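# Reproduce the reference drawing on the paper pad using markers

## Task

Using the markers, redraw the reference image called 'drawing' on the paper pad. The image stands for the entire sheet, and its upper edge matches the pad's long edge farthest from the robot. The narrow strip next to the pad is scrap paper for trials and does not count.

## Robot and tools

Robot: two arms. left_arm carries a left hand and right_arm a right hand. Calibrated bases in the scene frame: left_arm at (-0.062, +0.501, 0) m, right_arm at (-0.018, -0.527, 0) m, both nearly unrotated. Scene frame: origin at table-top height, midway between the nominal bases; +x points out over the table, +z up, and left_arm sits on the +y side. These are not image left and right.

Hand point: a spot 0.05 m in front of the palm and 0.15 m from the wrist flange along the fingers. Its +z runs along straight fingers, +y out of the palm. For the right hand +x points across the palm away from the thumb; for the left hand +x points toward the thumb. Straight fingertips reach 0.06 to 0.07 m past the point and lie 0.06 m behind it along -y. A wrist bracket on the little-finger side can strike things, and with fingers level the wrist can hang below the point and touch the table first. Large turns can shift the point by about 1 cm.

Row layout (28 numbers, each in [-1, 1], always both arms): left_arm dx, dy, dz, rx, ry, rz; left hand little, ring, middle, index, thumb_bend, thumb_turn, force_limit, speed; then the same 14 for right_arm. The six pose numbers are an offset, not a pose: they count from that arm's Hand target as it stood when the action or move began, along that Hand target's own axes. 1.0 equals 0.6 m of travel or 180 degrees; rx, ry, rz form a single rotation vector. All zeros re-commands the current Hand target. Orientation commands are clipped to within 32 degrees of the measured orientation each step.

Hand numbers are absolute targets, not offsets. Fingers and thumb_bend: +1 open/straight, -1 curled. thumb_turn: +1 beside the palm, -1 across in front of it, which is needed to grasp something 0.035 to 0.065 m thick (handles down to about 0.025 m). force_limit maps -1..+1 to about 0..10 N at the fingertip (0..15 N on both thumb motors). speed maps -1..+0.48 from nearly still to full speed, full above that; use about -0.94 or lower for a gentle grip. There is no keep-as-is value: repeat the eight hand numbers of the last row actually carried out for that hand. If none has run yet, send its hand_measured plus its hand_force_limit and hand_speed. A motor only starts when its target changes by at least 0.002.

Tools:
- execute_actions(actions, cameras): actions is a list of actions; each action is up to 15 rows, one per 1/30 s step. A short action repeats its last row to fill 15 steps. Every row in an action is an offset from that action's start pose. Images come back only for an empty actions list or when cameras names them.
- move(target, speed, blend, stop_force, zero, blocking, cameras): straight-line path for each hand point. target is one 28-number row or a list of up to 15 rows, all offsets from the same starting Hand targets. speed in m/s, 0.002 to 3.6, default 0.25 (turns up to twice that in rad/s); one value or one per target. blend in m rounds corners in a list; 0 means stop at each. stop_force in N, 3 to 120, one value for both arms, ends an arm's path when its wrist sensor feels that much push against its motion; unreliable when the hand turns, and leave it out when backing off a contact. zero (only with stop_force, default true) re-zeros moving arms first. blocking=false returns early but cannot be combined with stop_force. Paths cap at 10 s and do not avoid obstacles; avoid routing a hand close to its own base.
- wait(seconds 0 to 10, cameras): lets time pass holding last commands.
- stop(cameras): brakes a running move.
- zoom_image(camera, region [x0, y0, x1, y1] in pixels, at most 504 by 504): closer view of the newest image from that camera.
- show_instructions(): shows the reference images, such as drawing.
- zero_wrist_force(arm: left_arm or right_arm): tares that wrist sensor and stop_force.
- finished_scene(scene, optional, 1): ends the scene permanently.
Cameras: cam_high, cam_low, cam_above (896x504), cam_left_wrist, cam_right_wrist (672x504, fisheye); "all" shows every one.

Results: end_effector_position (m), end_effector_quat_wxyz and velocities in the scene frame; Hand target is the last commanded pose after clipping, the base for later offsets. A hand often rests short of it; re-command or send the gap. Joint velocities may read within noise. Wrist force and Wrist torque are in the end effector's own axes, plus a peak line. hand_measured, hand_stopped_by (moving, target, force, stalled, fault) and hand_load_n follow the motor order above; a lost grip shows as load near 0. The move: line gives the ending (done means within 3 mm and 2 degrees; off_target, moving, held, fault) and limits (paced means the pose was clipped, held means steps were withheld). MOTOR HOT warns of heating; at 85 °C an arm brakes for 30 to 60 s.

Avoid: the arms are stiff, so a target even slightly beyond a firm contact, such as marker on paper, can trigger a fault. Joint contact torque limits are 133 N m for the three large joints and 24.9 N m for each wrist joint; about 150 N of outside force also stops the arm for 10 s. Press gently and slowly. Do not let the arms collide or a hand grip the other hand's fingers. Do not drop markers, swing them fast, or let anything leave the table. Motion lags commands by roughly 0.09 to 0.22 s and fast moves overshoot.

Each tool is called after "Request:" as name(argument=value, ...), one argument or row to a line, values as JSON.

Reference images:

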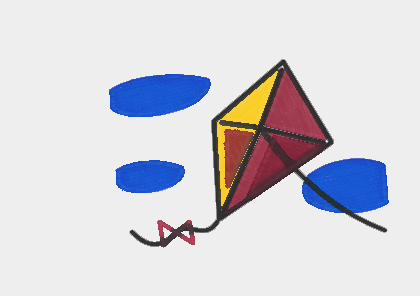

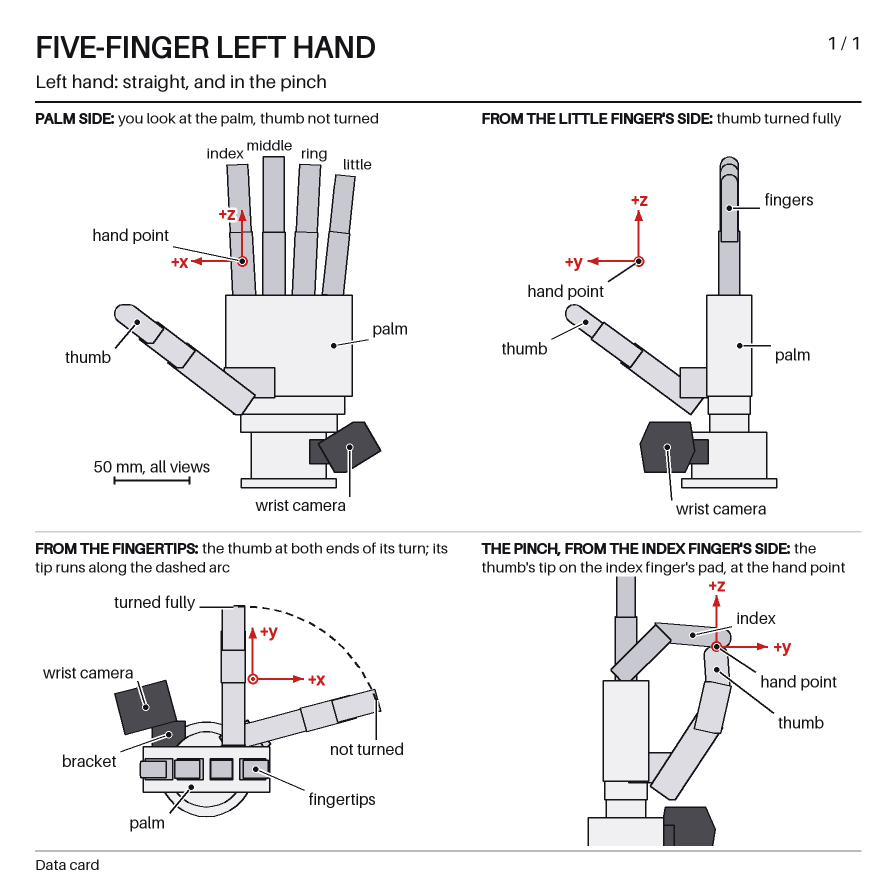

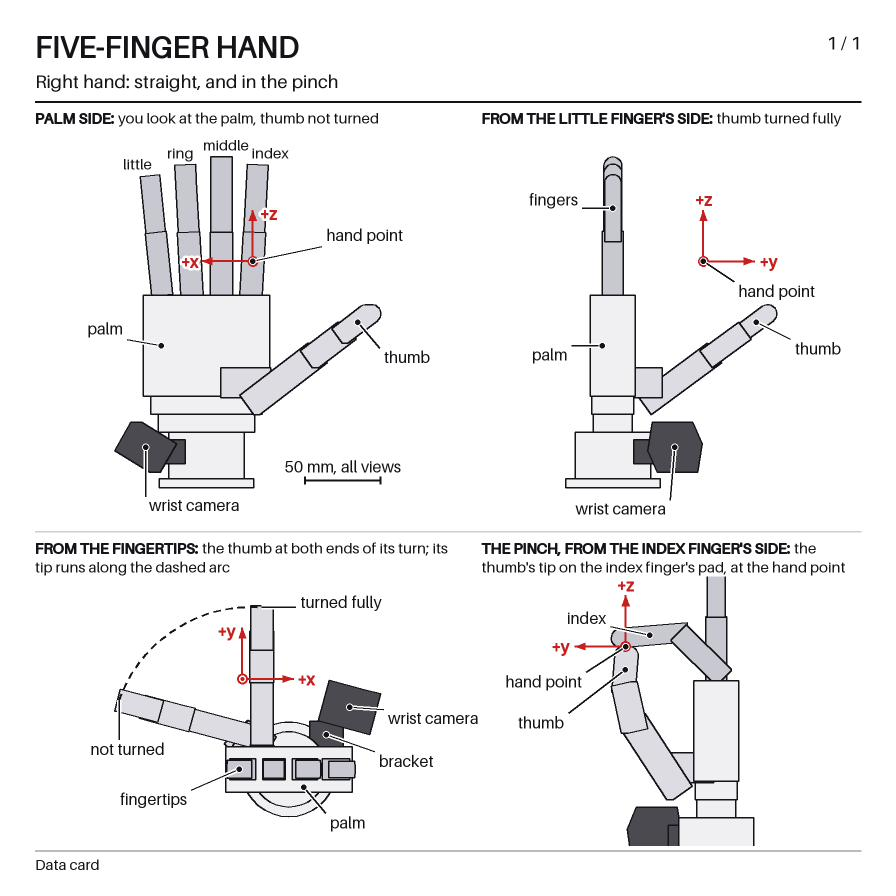

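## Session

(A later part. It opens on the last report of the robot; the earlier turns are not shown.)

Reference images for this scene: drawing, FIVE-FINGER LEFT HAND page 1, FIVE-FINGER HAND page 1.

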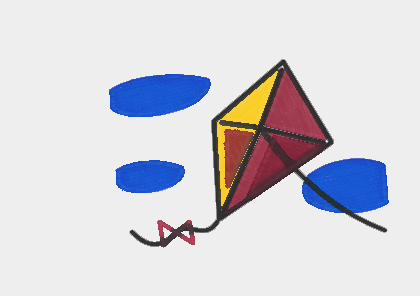

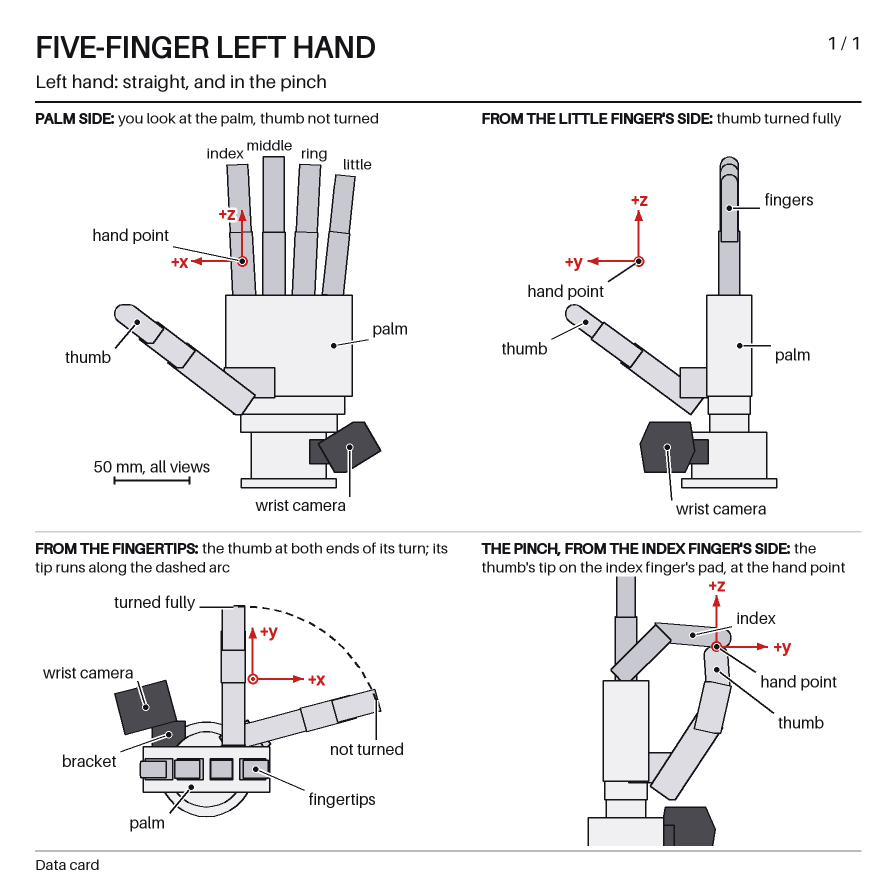

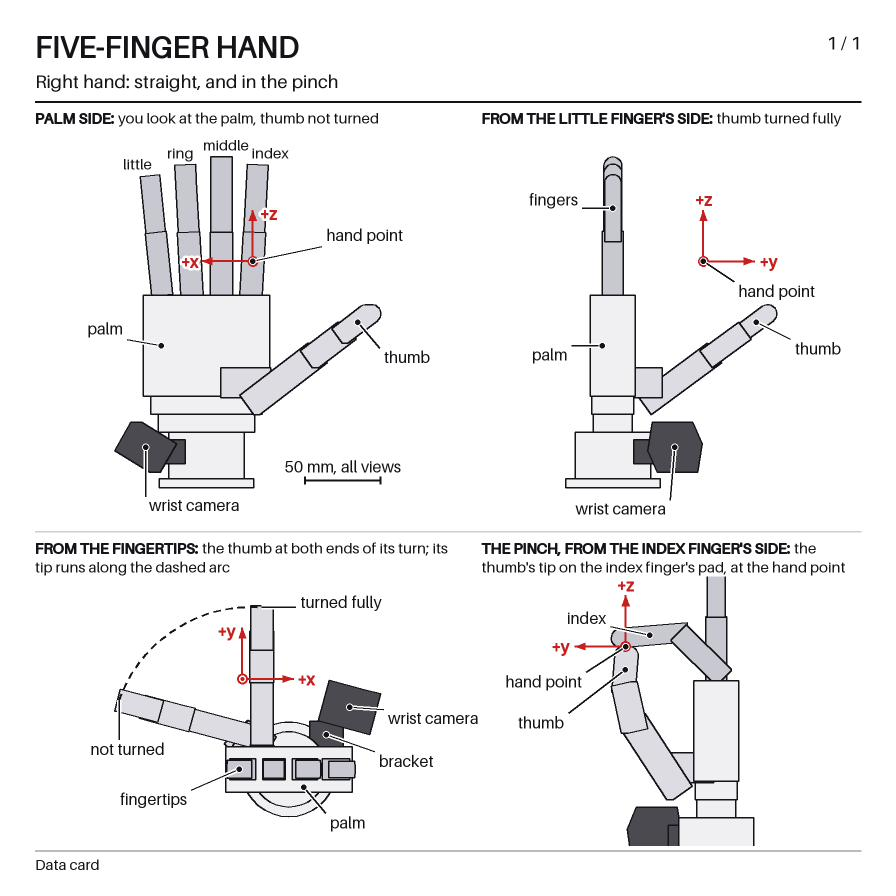

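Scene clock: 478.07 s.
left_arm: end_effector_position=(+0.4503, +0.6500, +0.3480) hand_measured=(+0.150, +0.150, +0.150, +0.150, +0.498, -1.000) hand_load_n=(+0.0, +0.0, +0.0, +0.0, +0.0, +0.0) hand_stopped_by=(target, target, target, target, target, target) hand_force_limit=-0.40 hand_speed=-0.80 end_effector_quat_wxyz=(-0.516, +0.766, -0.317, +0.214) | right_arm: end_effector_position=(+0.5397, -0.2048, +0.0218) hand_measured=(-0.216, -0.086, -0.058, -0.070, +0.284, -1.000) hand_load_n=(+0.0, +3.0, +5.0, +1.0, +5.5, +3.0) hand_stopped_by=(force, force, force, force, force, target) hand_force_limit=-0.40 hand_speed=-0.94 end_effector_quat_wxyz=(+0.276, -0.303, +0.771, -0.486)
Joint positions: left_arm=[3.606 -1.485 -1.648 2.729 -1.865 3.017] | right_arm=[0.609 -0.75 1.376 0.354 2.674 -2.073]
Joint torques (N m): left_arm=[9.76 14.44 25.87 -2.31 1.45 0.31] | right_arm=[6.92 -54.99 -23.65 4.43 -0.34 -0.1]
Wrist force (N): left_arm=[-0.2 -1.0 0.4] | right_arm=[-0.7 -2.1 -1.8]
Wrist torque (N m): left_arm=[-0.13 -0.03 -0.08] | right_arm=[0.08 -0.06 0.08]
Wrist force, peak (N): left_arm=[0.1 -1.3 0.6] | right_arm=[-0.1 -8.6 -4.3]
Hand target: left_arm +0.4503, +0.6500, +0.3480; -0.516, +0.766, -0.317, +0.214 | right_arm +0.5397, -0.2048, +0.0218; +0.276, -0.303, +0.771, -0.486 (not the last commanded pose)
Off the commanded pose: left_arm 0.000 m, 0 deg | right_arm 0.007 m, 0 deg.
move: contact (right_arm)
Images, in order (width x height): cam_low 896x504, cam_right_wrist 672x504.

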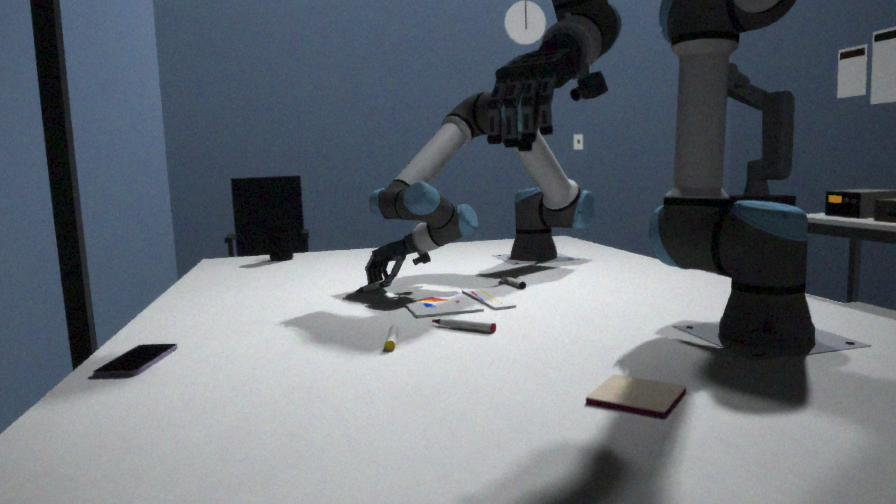

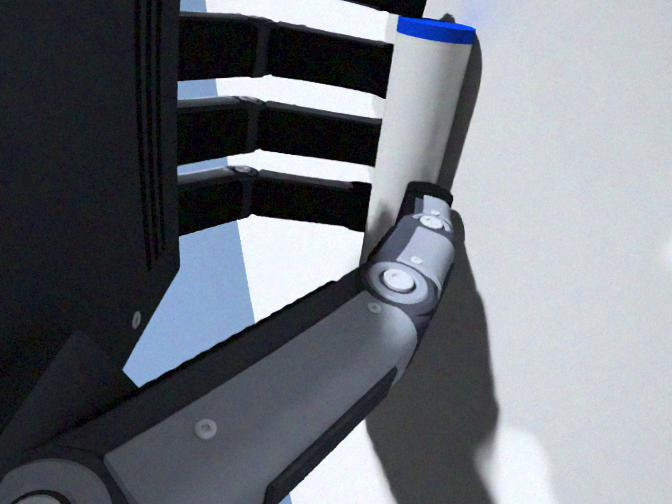

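Request:
move(
  target=[
    [0,0,0,0,0,0,0.15,0.15,0.15,0.15,0.5,-1,-0.4,-0.8,0,0,0,0,0,0,0.04,0.06,0.06,0.06,0.284,-1,-0.4,-0.88],
    [0,0,0,0,0,0,0.15,0.15,0.15,0.15,0.5,-1,-0.4,-0.8,-0.0011,-0.0077,-0.0031,0,0,0,0.04,0.06,0.06,0.06,0.284,-1,-0.4,-0.88],
    [0,0,0,0,0,0,0.15,0.15,0.15,0.15,0.5,-1,-0.4,-0.8,-0.0011,-0.0077,-0.0031,0,0,0,0.15,0.15,0.15,0.15,0.5,-1,-0.4,-0.8],
    [0,0,0,0,0,0,0.15,0.15,0.15,0.15,0.5,-1,-0.4,-0.8,-0.0153,-0.107,-0.0438,0,0,-0.045,0.15,0.1,0.15,0.1,0.45,-1,-0.4,-0.8],
  ],
  speed=[0.02,0.02,0.02,0.1],
  cameras=["cam_low","cam_right_wrist","cam_high"],
)

Request:
zoom_image(
  camera="cam_high",
  region=[310, 200, 450, 320],
)

Scene clock: 483.20 s.
left_arm: end_effector_position=(+0.4503, +0.6500, +0.3480) hand_measured=(+0.150, +0.150, +0.150, +0.150, +0.498, -1.000) hand_load_n=(+0.0, +0.0, +0.0, +0.0, +0.0, +0.0) hand_stopped_by=(target, target, target, target, target, target) hand_force_limit=-0.40 hand_speed=-0.80 end_effector_quat_wxyz=(-0.516, +0.766, -0.317, +0.214) | right_arm: end_effector_position=(+0.5396, -0.2047, +0.0917) hand_measured=(+0.150, +0.100, +0.150, +0.100, +0.450, -1.000) hand_load_n=(+0.0, +0.0, +0.0, +0.0, +0.0, +0.0) hand_stopped_by=(target, target, target, target, target, target) hand_force_limit=-0.40 hand_speed=-0.80 end_effector_quat_wxyz=(+0.241, -0.357, +0.748, -0.505)
Joint positions: left_arm=[3.606 -1.485 -1.648 2.729 -1.865 3.017] | right_arm=[0.61 -0.826 1.298 0.509 2.674 -2.213]
Joint torques (N m): left_arm=[10.02 14.52 26.04 -2.31 1.51 0.3] | right_arm=[7.43 -56.1 -27.5 4.32 2.07 -2.53]
Wrist force (N): left_arm=[-0.3 -0.9 0.4] | right_arm=[-0.1 0.3 -0.1]
Wrist torque (N m): left_arm=[-0.11 0.00 -0.09] | right_arm=[0.09 -0.05 0.06]
Wrist force, peak (N): left_arm=[0.0 -1.2 0.7] | right_arm=[-0.7 -2.7 -1.9]
Hand target: left_arm +0.4503, +0.6500, +0.3480; -0.516, +0.766, -0.317, +0.214 | right_arm +0.5396, -0.2047, +0.0917; +0.241, -0.357, +0.748, -0.505
Off the commanded pose: left_arm 0.000 m, 0 deg | right_arm 0.000 m, 0 deg.
move: done
Images, in order (width x height): cam_high 896x504, cam_low 896x504, cam_right_wrist 672x504.

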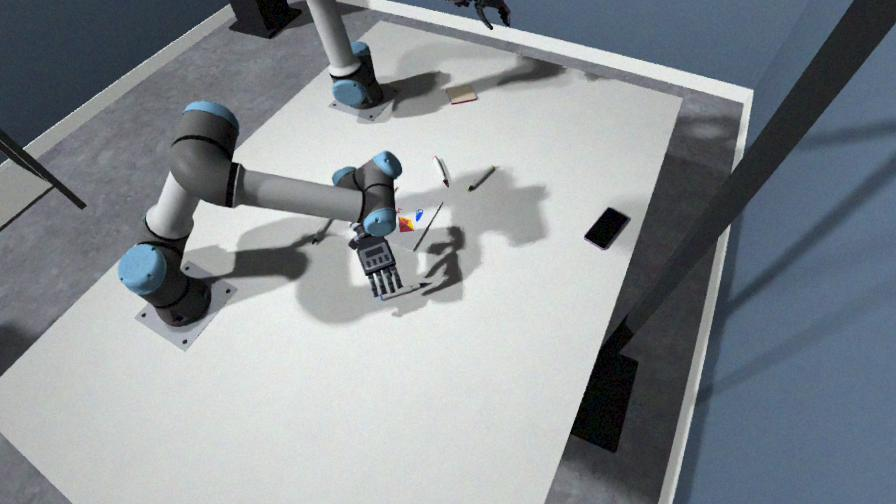

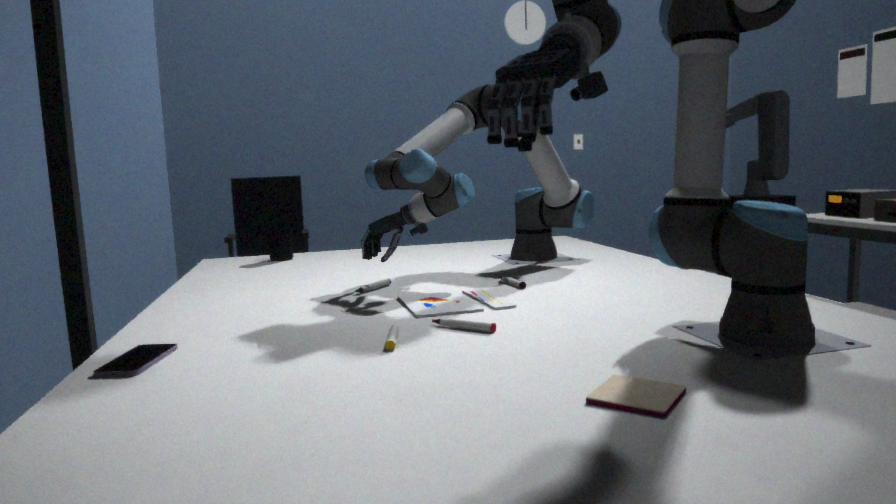

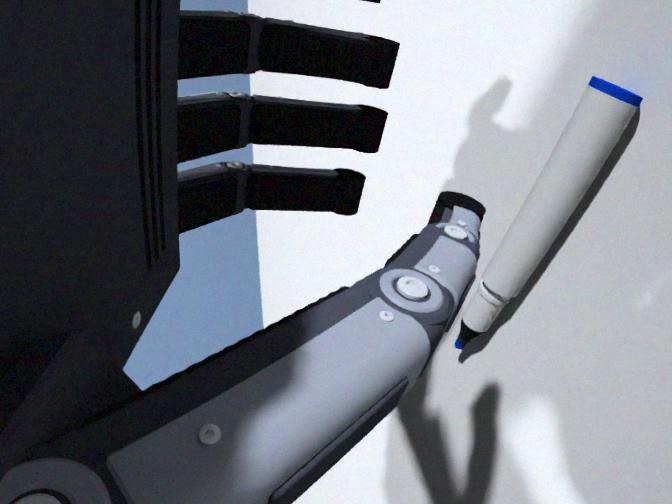

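Scaled by 3.600 from the camera's 896x504 image, which has a finer 1280x720 frame.

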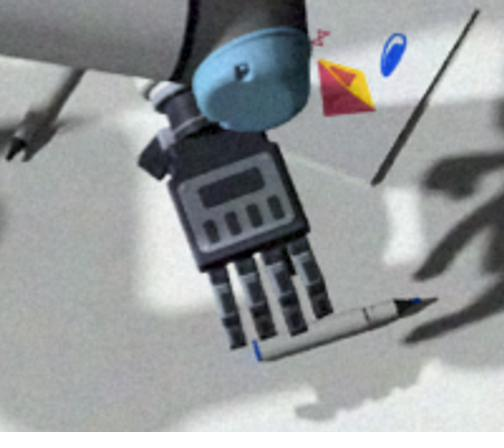

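Request:
move(
  target=[0,0,0,0,0,0,0.15,0.15,0.15,0.15,0.5,-1,-0.4,-0.8,0,0.0803,0.0298,0,0.0206,0.0083,0.15,0.1,0.15,0.1,0.45,-1,-0.4,-0.8],
  speed=0.12,
  cameras=["cam_right_wrist"],
)

Scene clock: 485.70 s.
left_arm: end_effector_position=(+0.4503, +0.6500, +0.3480) hand_measured=(+0.150, +0.150, +0.150, +0.150, +0.498, -1.000) hand_load_n=(+0.0, +0.0, +0.0, +0.0, +0.0, +0.0) hand_stopped_by=(target, target, target, target, target, target) hand_force_limit=-0.40 hand_speed=-0.80 end_effector_quat_wxyz=(-0.516, +0.766, -0.317, +0.214) | right_arm: end_effector_position=(+0.5385, -0.2038, +0.0404) hand_measured=(+0.150, +0.100, +0.150, +0.100, +0.450, -1.000) hand_load_n=(+0.0, +0.0, +0.0, +0.0, +0.0, +0.0) hand_stopped_by=(target, target, target, target, target, target) hand_force_limit=-0.40 hand_speed=-0.80 end_effector_quat_wxyz=(+0.223, -0.331, +0.760, -0.513)
Joint positions: left_arm=[3.606 -1.485 -1.648 2.729 -1.865 3.017] | right_arm=[0.622 -0.701 1.248 0.583 2.715 -2.048]
Joint torques (N m): left_arm=[9.67 14.62 26.5 -2.38 1.31 0.2] | right_arm=[8.01 -44.91 -26.67 4.68 2.28 1.91]
Wrist force (N): left_arm=[-0.2 -1.2 0.6] | right_arm=[-0.2 0.1 -0.4]
Wrist torque (N m): left_arm=[-0.17 -0.03 -0.07] | right_arm=[0.10 -0.03 -0.07]
Wrist force, peak (N): left_arm=[0.1 -1.4 0.4] | right_arm=[-0.4 -0.7 -0.6]
Hand target: left_arm +0.4503, +0.6500, +0.3480; -0.516, +0.766, -0.317, +0.214 | right_arm +0.5385, -0.2038, +0.0404; +0.223, -0.331, +0.760, -0.513
Off the commanded pose: left_arm 0.000 m, 0 deg | right_arm 0.000 m, 0 deg.
move: done
Images, in order (width x height): cam_right_wrist 672x504.

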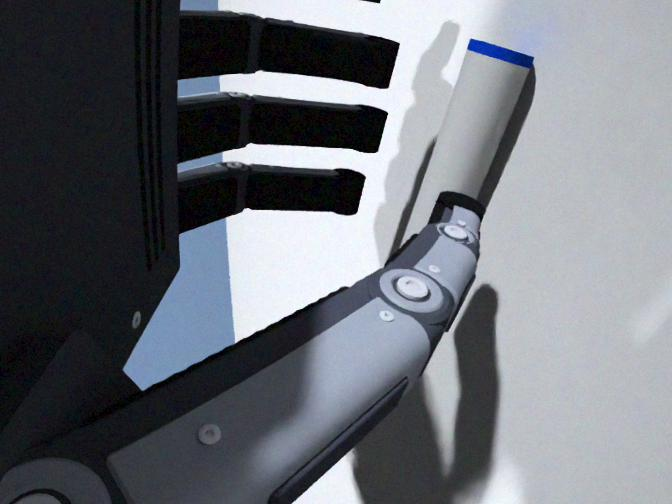

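Request:
move(
  target=[0,0,0,0,0,0,0.15,0.15,0.15,0.15,0.5,-1,-0.4,-0.8,0,0.0034,-0.0084,0,0,0,0.15,0.1,0.15,0.1,0.45,-1,-0.4,-0.8],
  speed=0.05,
  cameras=["cam_right_wrist"],
)

Request:
move(
  target=[0,0,0,0,0,0,0.15,0.15,0.15,0.15,0.5,-1,-0.4,-0.8,0,0.0332,0.0134,0,0,0,0.15,0.1,0.15,0.1,0.45,-1,-0.4,-0.6],
  speed=0.015,
  stop_force=3,
  cameras=["cam_right_wrist","cam_low"],
)

Scene clock: 487.20 s.
left_arm: end_effector_position=(+0.4503, +0.6500, +0.3480) hand_measured=(+0.150, +0.150, +0.150, +0.150, +0.498, -1.000) hand_load_n=(+0.0, +0.0, +0.0, +0.0, +0.0, +0.0) hand_stopped_by=(target, target, target, target, target, target) hand_force_limit=-0.40 hand_speed=-0.80 end_effector_quat_wxyz=(-0.516, +0.766, -0.317, +0.214) | right_arm: end_effector_position=(+0.5345, -0.2001, +0.0404) hand_measured=(+0.150, +0.100, +0.150, +0.100, +0.450, -1.000) hand_load_n=(+0.0, +0.0, -0.5, +0.0, +0.0, +0.0) hand_stopped_by=(target, target, target, target, target, target) hand_force_limit=-0.40 hand_speed=-0.80 end_effector_quat_wxyz=(+0.223, -0.331, +0.760, -0.513)
Joint positions: left_arm=[3.606 -1.485 -1.648 2.729 -1.865 3.017] | right_arm=[0.632 -0.696 1.245 0.601 2.719 -2.027]
Joint torques (N m): left_arm=[9.88 15.39 25.92 -2.23 1.38 0.17] | right_arm=[8.43 -43.71 -26.53 4.89 2.25 2.2]
Wrist force (N): left_arm=[-0.1 -0.9 0.3] | right_arm=[-0.2 0.2 -0.2]
Wrist torque (N m): left_arm=[-0.12 -0.04 -0.08] | right_arm=[0.09 -0.03 -0.08]
Wrist force, peak (N): left_arm=[0.0 -1.3 0.1] | right_arm=[-0.4 0.0 -0.8]
Hand target: left_arm +0.4503, +0.6500, +0.3480; -0.516, +0.766, -0.317, +0.214 | right_arm +0.5345, -0.2001, +0.0404; +0.223, -0.331, +0.760, -0.513
Off the commanded pose: left_arm 0.000 m, 0 deg | right_arm 0.000 m, 0 deg.
move: done
Images, in order (width x height): cam_right_wrist 672x504.

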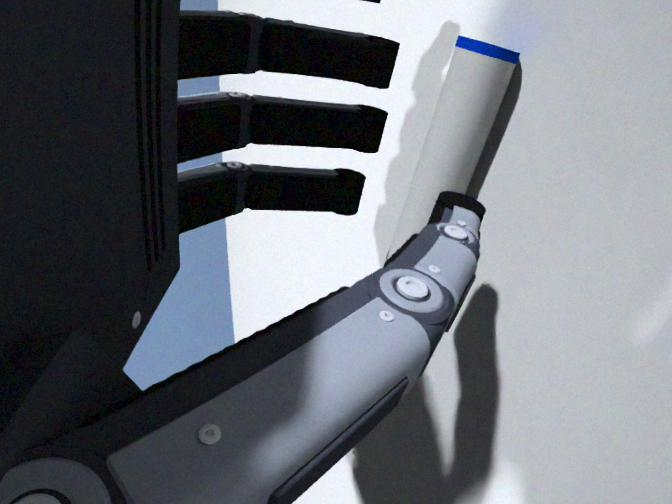

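Scene clock: 489.77 s.
left_arm: end_effector_position=(+0.4503, +0.6500, +0.3480) hand_measured=(+0.150, +0.150, +0.150, +0.150, +0.498, -1.000) hand_load_n=(+0.0, -0.5, +0.0, +0.0, +0.0, +0.0) hand_stopped_by=(target, target, target, target, target, target) hand_force_limit=-0.40 hand_speed=-0.80 end_effector_quat_wxyz=(-0.516, +0.766, -0.317, +0.214) | right_arm: end_effector_position=(+0.5345, -0.2001, +0.0200) hand_measured=(+0.150, +0.100, +0.150, +0.100, +0.450, -1.000) hand_load_n=(+0.0, +0.0, +0.0, +0.0, -1.0, +0.0) hand_stopped_by=(target, target, target, target, target, target) hand_force_limit=-0.40 hand_speed=-0.60 end_effector_quat_wxyz=(+0.223, -0.331, +0.760, -0.513)
Joint positions: left_arm=[3.606 -1.485 -1.648 2.729 -1.865 3.017] | right_arm=[0.632 -0.669 1.252 0.567 2.719 -2.027]
Joint torques (N m): left_arm=[9.55 15.74 25.95 -2.29 1.3 0.17] | right_arm=[-7.72 -56.93 -24.12 4.47 -0.58 0.65]
Wrist force (N): left_arm=[-0.1 -0.5 0.4] | right_arm=[-0.8 -3.2 -3.4]
Wrist torque (N m): left_arm=[-0.06 -0.05 -0.09] | right_arm=[-0.06 0.05 -0.13]
Wrist force, peak (N): left_arm=[-0.5 -1.2 0.2] | right_arm=[-0.6 -8.5 -9.2]
Hand target: left_arm +0.4503, +0.6500, +0.3480; -0.516, +0.766, -0.317, +0.214 | right_arm +0.5345, -0.2001, +0.0200; +0.223, -0.331, +0.760, -0.513 (not the last commanded pose)
Off the commanded pose: left_arm 0.000 m, 0 deg | right_arm 0.001 m, 0 deg.
move: contact (right_arm)
Images, in order (width x height): cam_low 896x504, cam_right_wrist 672x504.

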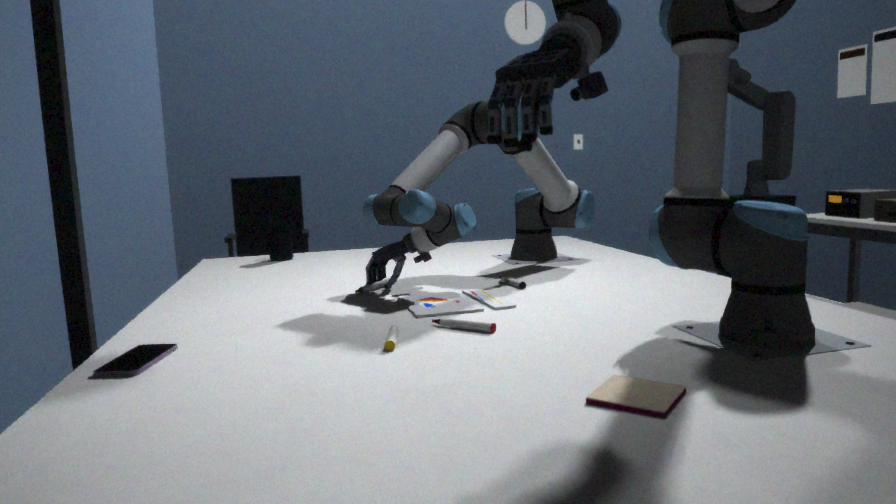

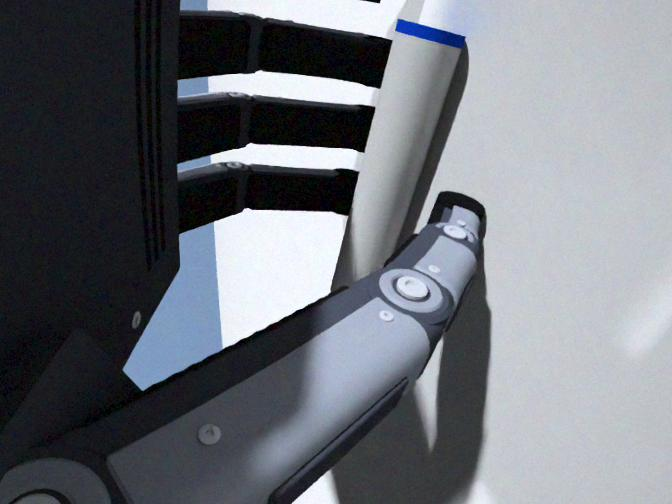

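Request:
move(
  target=[
    [0,0,0,0,0,0,0.15,0.15,0.15,0.15,0.5,-1,-0.4,-0.8,0,-0.00155,-0.00063,0,0,0,0.15,0.1,0.15,0.1,0.35,-1,-0.4,-0.8],
    [0,0,0,0,0,0,0.15,0.15,0.15,0.15,0.5,-1,-0.4,-0.8,-0.0083,-0.00155,-0.00063,0,0,0,0.15,0.1,0.15,0.1,0.35,-1,-0.4,-0.8],
    [0,0,0,0,0,0,0.15,0.15,0.15,0.15,0.5,-1,-0.4,-0.8,-0.0083,0.00294,0.00119,0,0,0,0.15,0.1,0.15,0.1,0.3,-1,-0.4,-0.8],
    [0,0,0,0,0,0,0.15,0.15,0.15,0.15,0.5,-1,-0.4,-0.8,-0.0083,0.00294,0.00119,0,0,0,0.1,-0.3,-0.3,-0.3,0.3,-1,-0.45,-0.93],
  ],
  speed=0.015,
)

Request:
move(
  target=[0,0,0,0,0,0,0.15,0.15,0.15,0.15,0.5,-1,-0.4,-0.8,0,0,0,0,0,0,0.1,-0.3,-0.3,-0.3,0.15,-1,0.2,-0.94],
  speed=0.02,
)

Request:
move(
  target=[0,0,0,0,0,0,0.15,0.15,0.15,0.15,0.5,-1,-0.4,-0.8,0,-0.0927,-0.0375,0,0,0,0.1,-0.3,-0.3,-0.3,0.15,-1,0.2,-0.94],
  speed=0.06,
  cameras=["cam_low","cam_right_wrist"],
)

Scene clock: 493.97 s.
left_arm: end_effector_position=(+0.4503, +0.6500, +0.3480) hand_measured=(+0.150, +0.150, +0.150, +0.150, +0.498, -1.000) hand_load_n=(+0.0, +0.0, +0.0, +0.0, +0.0, +0.0) hand_stopped_by=(target, target, target, target, target, target) hand_force_limit=-0.40 hand_speed=-0.80 end_effector_quat_wxyz=(-0.516, +0.766, -0.317, +0.214) | right_arm: end_effector_position=(+0.5379, -0.1964, +0.0181) hand_measured=(+0.100, -0.076, +0.052, -0.070, +0.302, -1.000) hand_load_n=(+0.0, +3.0, +2.5, +3.5, +3.5, +1.0) hand_stopped_by=(target, force, force, force, target, target) hand_force_limit=-0.45 hand_speed=-0.93 end_effector_quat_wxyz=(+0.223, -0.331, +0.760, -0.513)
Joint positions: left_arm=[3.606 -1.485 -1.648 2.729 -1.865 3.017] | right_arm=[0.633 -0.655 1.231 0.577 2.72 -2.024]
Joint torques (N m): left_arm=[9.66 15.81 26.02 -2.29 1.25 0.28] | right_arm=[7.56 -45.79 -7.03 -0.42 -0.91 -1.03]
Wrist force (N): left_arm=[-0.1 -1.0 0.4] | right_arm=[-0.1 -6.3 -1.2]
Wrist torque (N m): left_arm=[-0.13 -0.04 -0.07] | right_arm=[0.06 -0.05 -0.19]
Wrist force, peak (N): left_arm=[-0.4 -1.4 0.4] | right_arm=[-0.4 -6.6 -1.0]
Hand target: left_arm +0.4503, +0.6500, +0.3480; -0.516, +0.766, -0.317, +0.214 | right_arm +0.5379, -0.1964, +0.0181; +0.223, -0.331, +0.760, -0.513
Off the commanded pose: left_arm 0.000 m, 0 deg | right_arm 0.000 m, 0 deg.
move: done

Scene clock: 494.53 s.
left_arm: end_effector_position=(+0.4503, +0.6500, +0.3480) hand_measured=(+0.150, +0.150, +0.150, +0.150, +0.498, -1.000) hand_load_n=(+0.0, +0.0, +0.0, +0.0, +0.0, +0.0) hand_stopped_by=(target, target, target, target, target, target) hand_force_limit=-0.40 hand_speed=-0.80 end_effector_quat_wxyz=(-0.516, +0.766, -0.317, +0.214) | right_arm: end_effector_position=(+0.5379, -0.1964, +0.0181) hand_measured=(+0.100, -0.076, +0.052, -0.068, +0.276, -1.000) hand_load_n=(+0.0, +4.5, +2.0, +7.5, +8.5, +2.0) hand_stopped_by=(target, force, force, force, force, target) hand_force_limit=0.20 hand_speed=-0.94 end_effector_quat_wxyz=(+0.223, -0.331, +0.760, -0.513)
Joint positions: left_arm=[3.606 -1.485 -1.648 2.729 -1.865 3.017] | right_arm=[0.633 -0.655 1.231 0.577 2.719 -2.024]
Joint torques (N m): left_arm=[9.82 15.77 26.1 -2.32 1.36 0.08] | right_arm=[7.48 -45.58 -7.43 -0.41 -0.98 -1.14]
Wrist force (N): left_arm=[-0.2 -0.7 0.2] | right_arm=[-0.4 -3.0 0.2]
Wrist torque (N m): left_arm=[-0.09 -0.04 -0.09] | right_arm=[0.11 -0.05 -0.15]
Wrist force, peak (N): left_arm=[-0.2 -1.1 0.2] | right_arm=[-0.3 -6.2 -1.2]
Hand target: left_arm +0.4503, +0.6500, +0.3480; -0.516, +0.766, -0.317, +0.214 | right_arm +0.5379, -0.1964, +0.0181; +0.223, -0.331, +0.760, -0.513
Off the commanded pose: left_arm 0.000 m, 0 deg | right_arm 0.000 m, 0 deg.
move: done

Scene clock: 495.93 s.
left_arm: end_effector_position=(+0.4503, +0.6500, +0.3480) hand_measured=(+0.150, +0.150, +0.150, +0.150, +0.498, -1.000) hand_load_n=(+0.0, +0.0, +0.0, +0.0, +0.0, +0.0) hand_stopped_by=(target, target, target, target, target, target) hand_force_limit=-0.40 hand_speed=-0.80 end_effector_quat_wxyz=(-0.516, +0.766, -0.317, +0.214) | right_arm: end_effector_position=(+0.5379, -0.1964, +0.0781) hand_measured=(+0.100, -0.076, +0.052, -0.068, +0.276, -1.000) hand_load_n=(+0.0, +4.5, +0.0, +7.5, +9.0, +2.0) hand_stopped_by=(target, force, force, force, force, target) hand_force_limit=0.20 hand_speed=-0.94 end_effector_quat_wxyz=(+0.223, -0.331, +0.760, -0.513)
Joint positions: left_arm=[3.606 -1.485 -1.648 2.729 -1.865 3.017] | right_arm=[0.633 -0.73 1.202 0.682 2.719 -2.024]
Joint torques (N m): left_arm=[9.66 16.1 26.61 -2.33 1.29 0.23] | right_arm=[8.69 -60.05 -27.56 4.9 1.81 2.01]
Wrist force (N): left_arm=[-0.1 -0.8 0.1] | right_arm=[-0.3 0.3 -0.4]
Wrist torque (N m): left_arm=[-0.08 -0.05 -0.08] | right_arm=[0.11 -0.01 -0.09]
Wrist force, peak (N): left_arm=[-0.2 -1.2 0.2] | right_arm=[-0.7 -2.7 0.3]
Hand target: left_arm +0.4503, +0.6500, +0.3480; -0.516, +0.766, -0.317, +0.214 | right_arm +0.5379, -0.1964, +0.0781; +0.223, -0.331, +0.760, -0.513
Off the commanded pose: left_arm 0.000 m, 0 deg | right_arm 0.000 m, 0 deg.
move: done
Images, in order (width x height): cam_low 896x504, cam_right_wrist 672x504.

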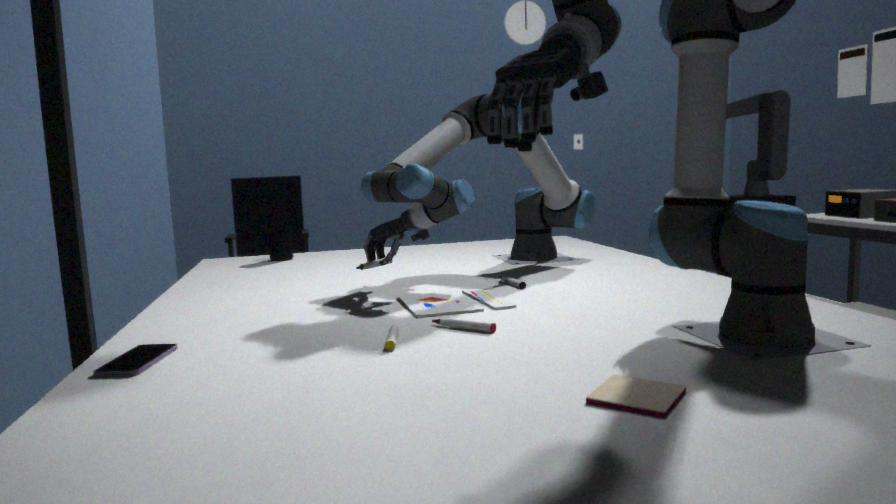

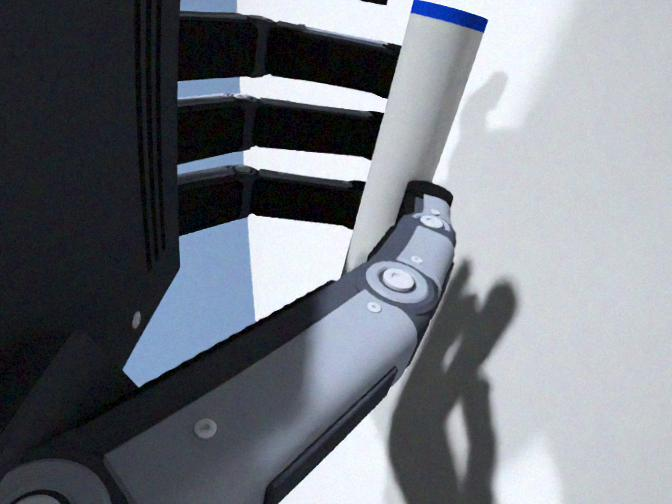

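Request:
move(
  target=[
    [0,0,0,0,0,0,0.15,0.15,0.15,0.15,0.5,-1,-0.4,-0.8,0,0,0,0,0,0,-0.3,-0.3,-0.28,-0.3,0.15,-1,-0.35,-0.94],
    [0,0,0,0,0,0,0.15,0.15,0.15,0.15,0.5,-1,-0.4,-0.8,0,0,0,0,0,0,-0.3,-0.29,-0.28,-0.3,0.15,-1,-0.35,-0.94],
    [0,0,0,0,0,0,0.15,0.15,0.15,0.15,0.5,-1,-0.4,-0.8,0,0,0,0,0,0,-0.32,-0.29,-0.28,-0.3,0.15,-1,-0.35,-0.94],
    [0,0,0,0,0,0,0.15,0.15,0.15,0.15,0.5,-1,-0.4,-0.8,0,0,0,0,0,0,-0.32,-0.29,-0.28,-0.3,0.1,-1,0.33,-0.94],
  ],
  speed=0.05,
  cameras=["cam_right_wrist"],
)

Scene clock: 499.73 s.
left_arm: end_effector_position=(+0.4503, +0.6500, +0.3480) hand_measured=(+0.150, +0.150, +0.150, +0.150, +0.498, -1.000) hand_load_n=(+0.0, +0.0, +0.0, +0.0, +0.0, +0.0) hand_stopped_by=(target, target, target, target, target, target) hand_force_limit=-0.40 hand_speed=-0.80 end_effector_quat_wxyz=(-0.516, +0.766, -0.317, +0.214) | right_arm: end_effector_position=(+0.5379, -0.1964, +0.0781) hand_measured=(-0.180, -0.086, -0.058, -0.068, +0.276, -1.000) hand_load_n=(+3.5, +2.5, +2.0, +7.5, +11.0, +4.5) hand_stopped_by=(force, force, force, force, force, target) hand_force_limit=0.33 hand_speed=-0.94 end_effector_quat_wxyz=(+0.223, -0.331, +0.760, -0.513)
Joint positions: left_arm=[3.606 -1.485 -1.648 2.729 -1.865 3.017] | right_arm=[0.633 -0.731 1.202 0.682 2.72 -2.023]
Joint torques (N m): left_arm=[9.54 16.5 26.56 -2.26 1.35 0.14] | right_arm=[7.88 -54.44 -27.05 4.81 2.19 1.96]
Wrist force (N): left_arm=[-0.2 -0.9 0.7] | right_arm=[-0.4 0.4 -0.5]
Wrist torque (N m): left_arm=[-0.13 -0.03 -0.08] | right_arm=[0.13 0.00 -0.08]
Wrist force, peak (N): left_arm=[-0.3 -1.2 0.4] | right_arm=[-0.3 0.5 -0.6]
Hand target: left_arm +0.4503, +0.6500, +0.3480; -0.516, +0.766, -0.317, +0.214 | right_arm +0.5379, -0.1964, +0.0781; +0.223, -0.331, +0.760, -0.513
Off the commanded pose: left_arm 0.000 m, 0 deg | right_arm 0.000 m, 0 deg.
move: done
Images, in order (width x height): cam_right_wrist 672x504.

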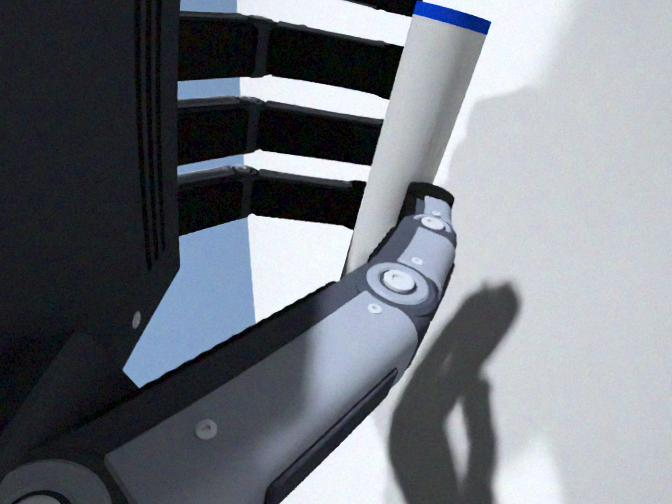

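Request:
move(
  target=[
    [0,0,0,0,0,0,0.15,0.15,0.15,0.15,0.5,-1,-0.4,-0.8,0,-0.1854,-0.075,0,0,0,-0.32,-0.29,-0.28,-0.3,0.1,-1,0.33,-0.94],
    [0,0,0,0,0,0,0.15,0.15,0.15,0.15,0.5,-1,-0.4,-0.8,-0.1942,0.108,-0.453,0.236,-0.1336,-0.5394,-0.32,-0.29,-0.28,-0.3,0.1,-1,0.33,-0.94],
  ],
  speed=0.28,
  blend=[0.04,0],
  cameras=["cam_low","cam_above"],
)

Request:
zoom_image(
  camera="cam_low",
  region=[380, 200, 520, 330],
)

Scene clock: 505.07 s.
left_arm: end_effector_position=(+0.4503, +0.6500, +0.3480) hand_measured=(+0.150, +0.150, +0.150, +0.150, +0.498, -1.000) hand_load_n=(+0.0, +0.0, +0.0, +0.0, +0.0, +0.0) hand_stopped_by=(target, target, target, target, target, target) hand_force_limit=-0.40 hand_speed=-0.80 end_effector_quat_wxyz=(-0.516, +0.766, -0.317, +0.214) | right_arm: end_effector_position=(+0.4150, +0.0771, +0.1198) hand_measured=(-0.180, -0.086, -0.058, -0.068, +0.276, -1.000) hand_load_n=(+3.5, +2.5, +2.0, +7.0, +11.5, +5.0) hand_stopped_by=(force, force, force, force, force, target) hand_force_limit=0.33 hand_speed=-0.94 end_effector_quat_wxyz=(+0.000, +0.766, +0.000, +0.643)
Joint positions: left_arm=[3.606 -1.485 -1.648 2.729 -1.865 3.017] | right_arm=[1.088 -0.631 0.961 0.038 2.639 -4.387]
Joint torques (N m): left_arm=[9.83 16.99 26.16 -2.36 1.26 0.06] | right_arm=[7.6 -48.72 -30.6 3.07 -1 -2.51]
Wrist force (N): left_arm=[0.0 -0.9 0.1] | right_arm=[-1.9 -1.2 -0.6]
Wrist torque (N m): left_arm=[-0.10 -0.06 -0.08] | right_arm=[-0.15 0.13 -0.06]
Wrist force, peak (N): left_arm=[0.1 -1.2 0.4] | right_arm=[-2.2 -1.3 -0.7]
Hand target: left_arm +0.4503, +0.6500, +0.3480; -0.516, +0.766, -0.317, +0.214 | right_arm +0.4150, +0.0771, +0.1198; +0.000, +0.766, +0.000, +0.643
Off the commanded pose: left_arm 0.000 m, 0 deg | right_arm 0.000 m, 0 deg.
move: done
Images, in order (width x height): cam_low 896x504, cam_above 896x504.

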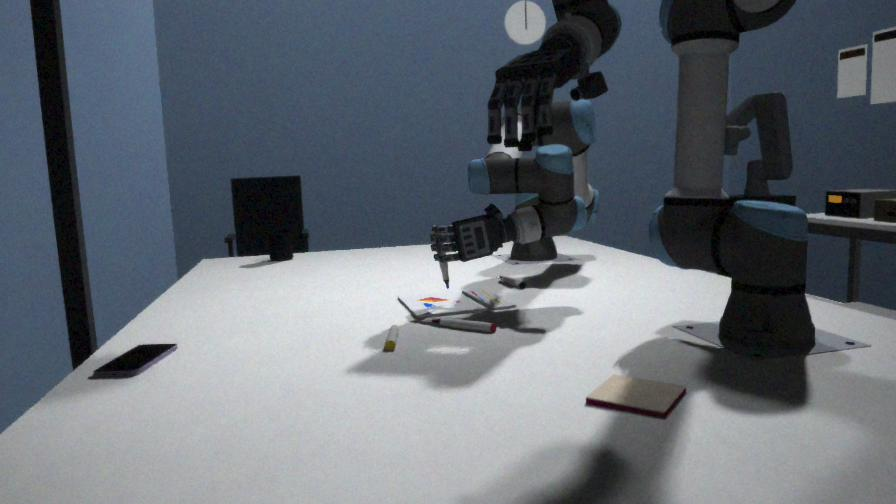

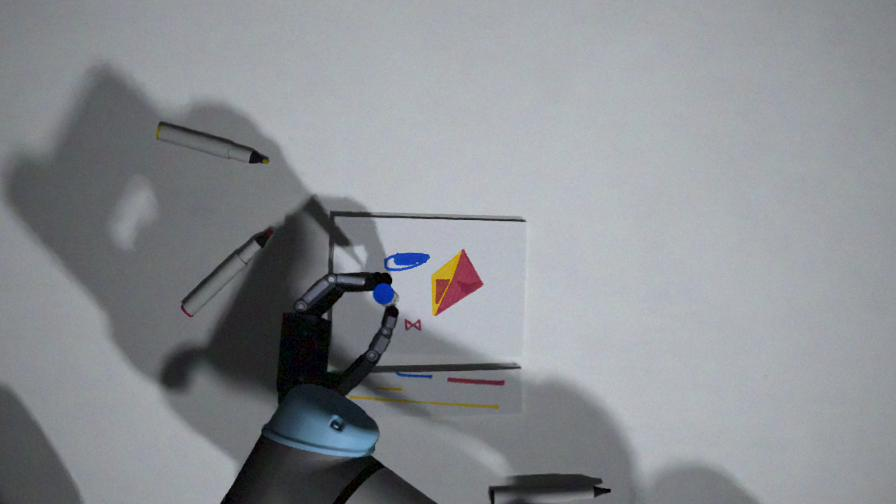

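Scaled by 3.600 from the camera's 896x504 image, which has a finer 1280x720 frame.

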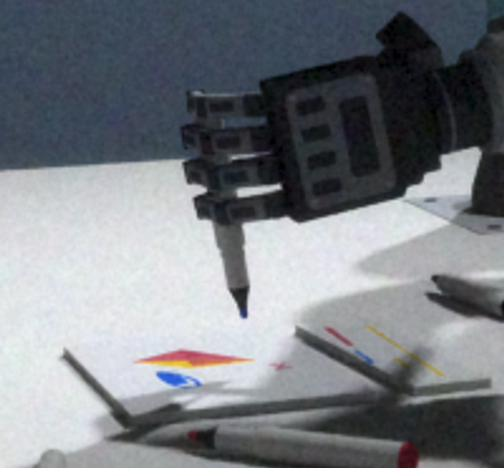

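Request:
move(
  target=[0,0,0,0,0,0,0.15,0.15,0.15,0.15,0.5,-1,-0.4,-0.8,-0.05,0,0.00881,0,0,0,-0.32,-0.29,-0.28,-0.3,0.1,-1,0.33,-0.94],
  speed=0.1,
)

Request:
move(
  target=[0,0,0,0,0,0,0.15,0.15,0.15,0.15,0.5,-1,-0.4,-0.8,-0.035,0,0.0062,0,0,0,-0.32,-0.29,-0.28,-0.3,0.1,-1,0.33,-0.94],
  speed=0.005,
  stop_force=3,
)

Scene clock: 506.27 s.
left_arm: end_effector_position=(+0.4503, +0.6500, +0.3480) hand_measured=(+0.150, +0.150, +0.150, +0.150, +0.498, -1.000) hand_load_n=(+0.0, -0.5, +0.0, +0.0, +0.0, +0.0) hand_stopped_by=(target, target, target, target, target, target) hand_force_limit=-0.40 hand_speed=-0.80 end_effector_quat_wxyz=(-0.516, +0.766, -0.317, +0.214) | right_arm: end_effector_position=(+0.4150, +0.0771, +0.0894) hand_measured=(-0.180, -0.086, -0.058, -0.068, +0.276, -1.000) hand_load_n=(+3.5, +2.5, +2.0, +7.5, +11.0, +5.0) hand_stopped_by=(force, force, force, force, force, target) hand_force_limit=0.33 hand_speed=-0.94 end_effector_quat_wxyz=(+0.000, +0.766, +0.000, +0.643)
Joint positions: left_arm=[3.606 -1.485 -1.648 2.729 -1.865 3.017] | right_arm=[1.088 -0.601 0.985 -0.016 2.639 -4.387]
Joint torques (N m): left_arm=[9.53 16.57 26 -2.18 1.07 -0.06] | right_arm=[4.1 -51.79 -10.45 -2.67 -0.18 -2.68]
Wrist force (N): left_arm=[0.0 -1.0 0.1] | right_arm=[-2.1 -0.9 -0.5]
Wrist torque (N m): left_arm=[-0.12 -0.06 -0.07] | right_arm=[-0.12 0.16 -0.08]
Wrist force, peak (N): left_arm=[0.0 -1.5 0.0] | right_arm=[-2.4 -1.0 -0.5]
Hand target: left_arm +0.4503, +0.6500, +0.3480; -0.516, +0.766, -0.317, +0.214 | right_arm +0.4150, +0.0771, +0.0894; +0.000, +0.766, +0.000, +0.643
Off the commanded pose: left_arm 0.000 m, 0 deg | right_arm 0.000 m, 0 deg.
move: done

Scene clock: 508.83 s.
left_arm: end_effector_position=(+0.4503, +0.6500, +0.3480) hand_measured=(+0.150, +0.150, +0.150, +0.150, +0.498, -1.000) hand_load_n=(+0.0, +0.0, -0.5, +0.0, +0.0, +0.0) hand_stopped_by=(target, target, target, target, target, target) hand_force_limit=-0.40 hand_speed=-0.80 end_effector_quat_wxyz=(-0.516, +0.766, -0.317, +0.214) | right_arm: end_effector_position=(+0.4150, +0.0771, +0.0830) hand_measured=(-0.180, -0.086, -0.058, -0.068, +0.276, -1.000) hand_load_n=(+3.5, +2.5, +2.0, +7.5, +11.5, +3.5) hand_stopped_by=(force, force, force, force, force, target) hand_force_limit=0.33 hand_speed=-0.94 end_effector_quat_wxyz=(+0.000, +0.766, +0.000, +0.643)
Joint positions: left_arm=[3.606 -1.485 -1.648 2.729 -1.865 3.017] | right_arm=[1.088 -0.594 0.989 -0.027 2.639 -4.387]
Joint torques (N m): left_arm=[9.55 16.93 26.03 -2.27 1.17 -0.06] | right_arm=[-5.01 -61.45 -28.04 3.08 -0.95 -1.21]
Wrist force (N): left_arm=[0.0 -0.9 0.6] | right_arm=[1.9 -0.7 -0.6]
Wrist torque (N m): left_arm=[-0.13 -0.05 -0.08] | right_arm=[-0.12 0.13 -0.08]
Wrist force, peak (N): left_arm=[-0.1 -1.3 0.2] | right_arm=[2.8 -0.7 -0.6]
Hand target: left_arm +0.4503, +0.6500, +0.3480; -0.516, +0.766, -0.317, +0.214 | right_arm +0.4150, +0.0771, +0.0830; +0.000, +0.766, +0.000, +0.643 (not the last commanded pose)
Off the commanded pose: left_arm 0.000 m, 0 deg | right_arm 0.015 m, 0 deg.
move: contact (right_arm)

Request:
move(
  target=[
    [0,0,0,0,0,0,0.15,0.15,0.15,0.15,0.5,-1,-0.4,-0.8,0.0005,0,-0.0001,0,0,0,-0.32,-0.29,-0.28,-0.3,0.1,-1,0.33,-0.94],
    [0,0,0,0,0,0,0.15,0.15,0.15,0.15,0.5,-1,-0.4,-0.8,0.0006,0.01332,0.0005,0,0,0,-0.32,-0.29,-0.28,-0.3,0.1,-1,0.33,-0.94],
    [0,0,0,0,0,0,0.15,0.15,0.15,0.15,0.5,-1,-0.4,-0.8,0.0004,-0.01332,-0.0007,0,0,0,-0.32,-0.29,-0.28,-0.3,0.1,-1,0.33,-0.94],
    [0,0,0,0,0,0,0.15,0.15,0.15,0.15,0.5,-1,-0.4,-0.8,0.0005,0,-0.0001,0,0,0,-0.32,-0.29,-0.28,-0.3,0.1,-1,0.33,-0.94],
  ],
  speed=0.05,
  cameras=[],
)

Scene clock: 514.90 s.
left_arm: end_effector_position=(+0.4503, +0.6500, +0.3480) hand_measured=(+0.150, +0.150, +0.150, +0.150, +0.498, -1.000) hand_load_n=(+0.0, +0.0, +0.0, +0.0, +0.0, +0.0) hand_stopped_by=(target, target, target, target, target, target) hand_force_limit=-0.40 hand_speed=-0.80 end_effector_quat_wxyz=(-0.516, +0.766, -0.317, +0.214) | right_arm: end_effector_position=(+0.4150, +0.0771, +0.0833) hand_measured=(-0.180, -0.086, -0.058, -0.068, +0.276, -1.000) hand_load_n=(+3.5, +3.0, +2.0, +7.5, +11.0, +4.5) hand_stopped_by=(force, force, force, force, force, target) hand_force_limit=0.33 hand_speed=-0.94 end_effector_quat_wxyz=(+0.000, +0.766, +0.000, +0.643)
Joint positions: left_arm=[3.606 -1.485 -1.648 2.729 -1.865 3.017] | right_arm=[1.088 -0.594 0.988 -0.027 2.639 -4.387]
Joint torques (N m): left_arm=[9.16 17.42 25.61 -2.17 1.19 -0.13] | right_arm=[-8.36 -64.03 -9.55 -2.47 -1.22 -2.34]
Wrist force (N): left_arm=[-0.2 -1.1 0.2] | right_arm=[-0.8 -1.4 -0.6]
Wrist torque (N m): left_arm=[-0.13 -0.04 -0.08] | right_arm=[-0.15 0.11 -0.04]
Wrist force, peak (N): left_arm=[-0.6 -1.2 0.4] | right_arm=[2.0 -1.0 -0.7]
Hand target: left_arm +0.4503, +0.6500, +0.3480; -0.516, +0.766, -0.317, +0.214 | right_arm +0.4150, +0.0771, +0.0833; +0.000, +0.766, +0.000, +0.643
Off the commanded pose: left_arm 0.000 m, 0 deg | right_arm 0.000 m, 0 deg.
move: done
No camera images: "cameras" was empty.

Request:
move(
  target=[
    [0,0,0,0,0,0,0.15,0.15,0.15,0.15,0.5,-1,-0.4,-0.8,0.0822,0,-0.0145,0,0,0,-0.32,-0.29,-0.28,-0.3,0.1,-1,0.33,-0.94],
    [0,0,0,0,0,0,0.15,0.15,0.15,0.15,0.5,-1,-0.4,-0.8,0.13,0.42,-0.02,0,0,0,-0.32,-0.29,-0.28,-0.3,0.1,-1,0.33,-0.94],
  ],
  speed=0.25,
  blend=0.02,
  cameras=["cam_above"],
)

Request:
zoom_image(
  camera="cam_above",
  region=[320, 200, 540, 370],
)

Request:
zoom_image(
  camera="cam_above",
  region=[370, 280, 430, 320],
)

Scene clock: 517.23 s.
left_arm: end_effector_position=(+0.4503, +0.6500, +0.3480) hand_measured=(+0.150, +0.150, +0.150, +0.150, +0.498, -1.000) hand_load_n=(+0.0, +0.0, +0.0, +0.0, +0.0, +0.0) hand_stopped_by=(target, target, target, target, target, target) hand_force_limit=-0.40 hand_speed=-0.80 end_effector_quat_wxyz=(-0.516, +0.766, -0.317, +0.214) | right_arm: end_effector_position=(+0.4166, -0.1748, +0.1622) hand_measured=(-0.180, -0.086, -0.058, -0.068, +0.276, -1.000) hand_load_n=(+3.5, +2.5, +2.0, +7.5, +11.0, +4.5) hand_stopped_by=(force, force, force, force, force, target) hand_force_limit=0.33 hand_speed=-0.94 end_effector_quat_wxyz=(+0.000, +0.766, +0.000, +0.643)
Joint positions: left_arm=[3.606 -1.485 -1.648 2.729 -1.865 3.017] | right_arm=[0.828 -1.227 1.855 -0.371 2.391 -4.523]
Joint torques (N m): left_arm=[9.72 17.39 26.6 -2.24 1.17 -0.21] | right_arm=[-7.97 -40.93 -9.52 -3.14 -1.18 -2.49]
Wrist force (N): left_arm=[0.2 -1.1 0.3] | right_arm=[-2.1 -1.2 -0.5]
Wrist torque (N m): left_arm=[-0.14 -0.08 -0.07] | right_arm=[-0.15 0.16 -0.08]
Wrist force, peak (N): left_arm=[-0.3 -1.4 0.3] | right_arm=[-3.4 -1.0 -0.5]
Hand target: left_arm +0.4503, +0.6500, +0.3480; -0.516, +0.766, -0.317, +0.214 | right_arm +0.4166, -0.1749, +0.1623; +0.000, +0.766, +0.000, +0.643
Off the commanded pose: left_arm 0.000 m, 0 deg | right_arm 0.000 m, 0 deg.
move: done
Images, in order (width x height): cam_above 896x504.

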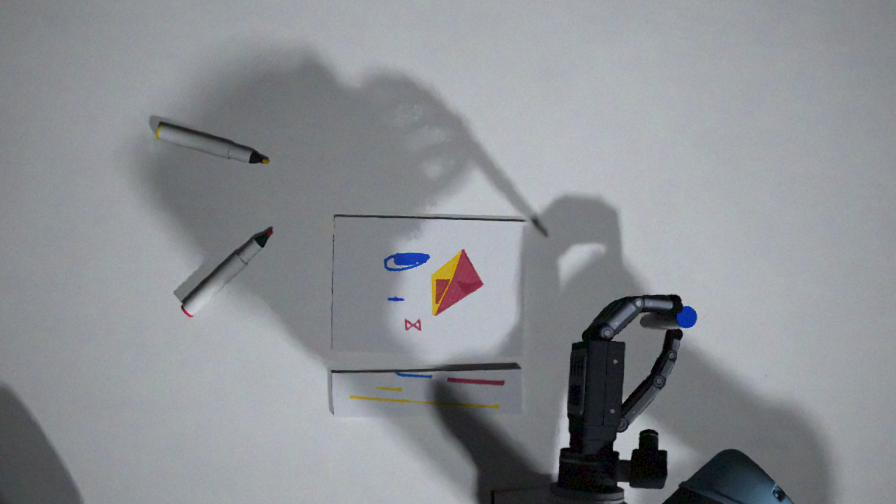

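Scaled by 2.291 from the camera's 896x504 image, which has a finer 1280x720 frame.

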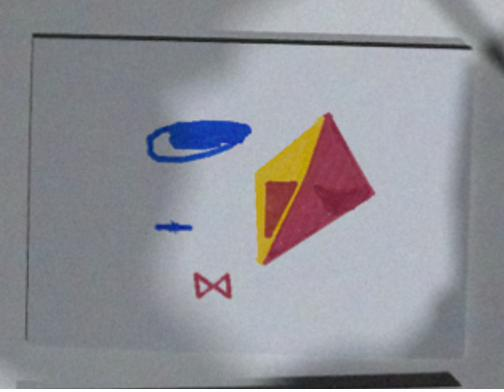

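Scaled by 8.400 from the camera's 896x504 image, which has a finer 1280x720 frame.

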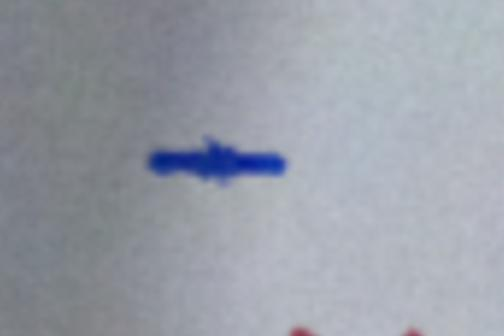

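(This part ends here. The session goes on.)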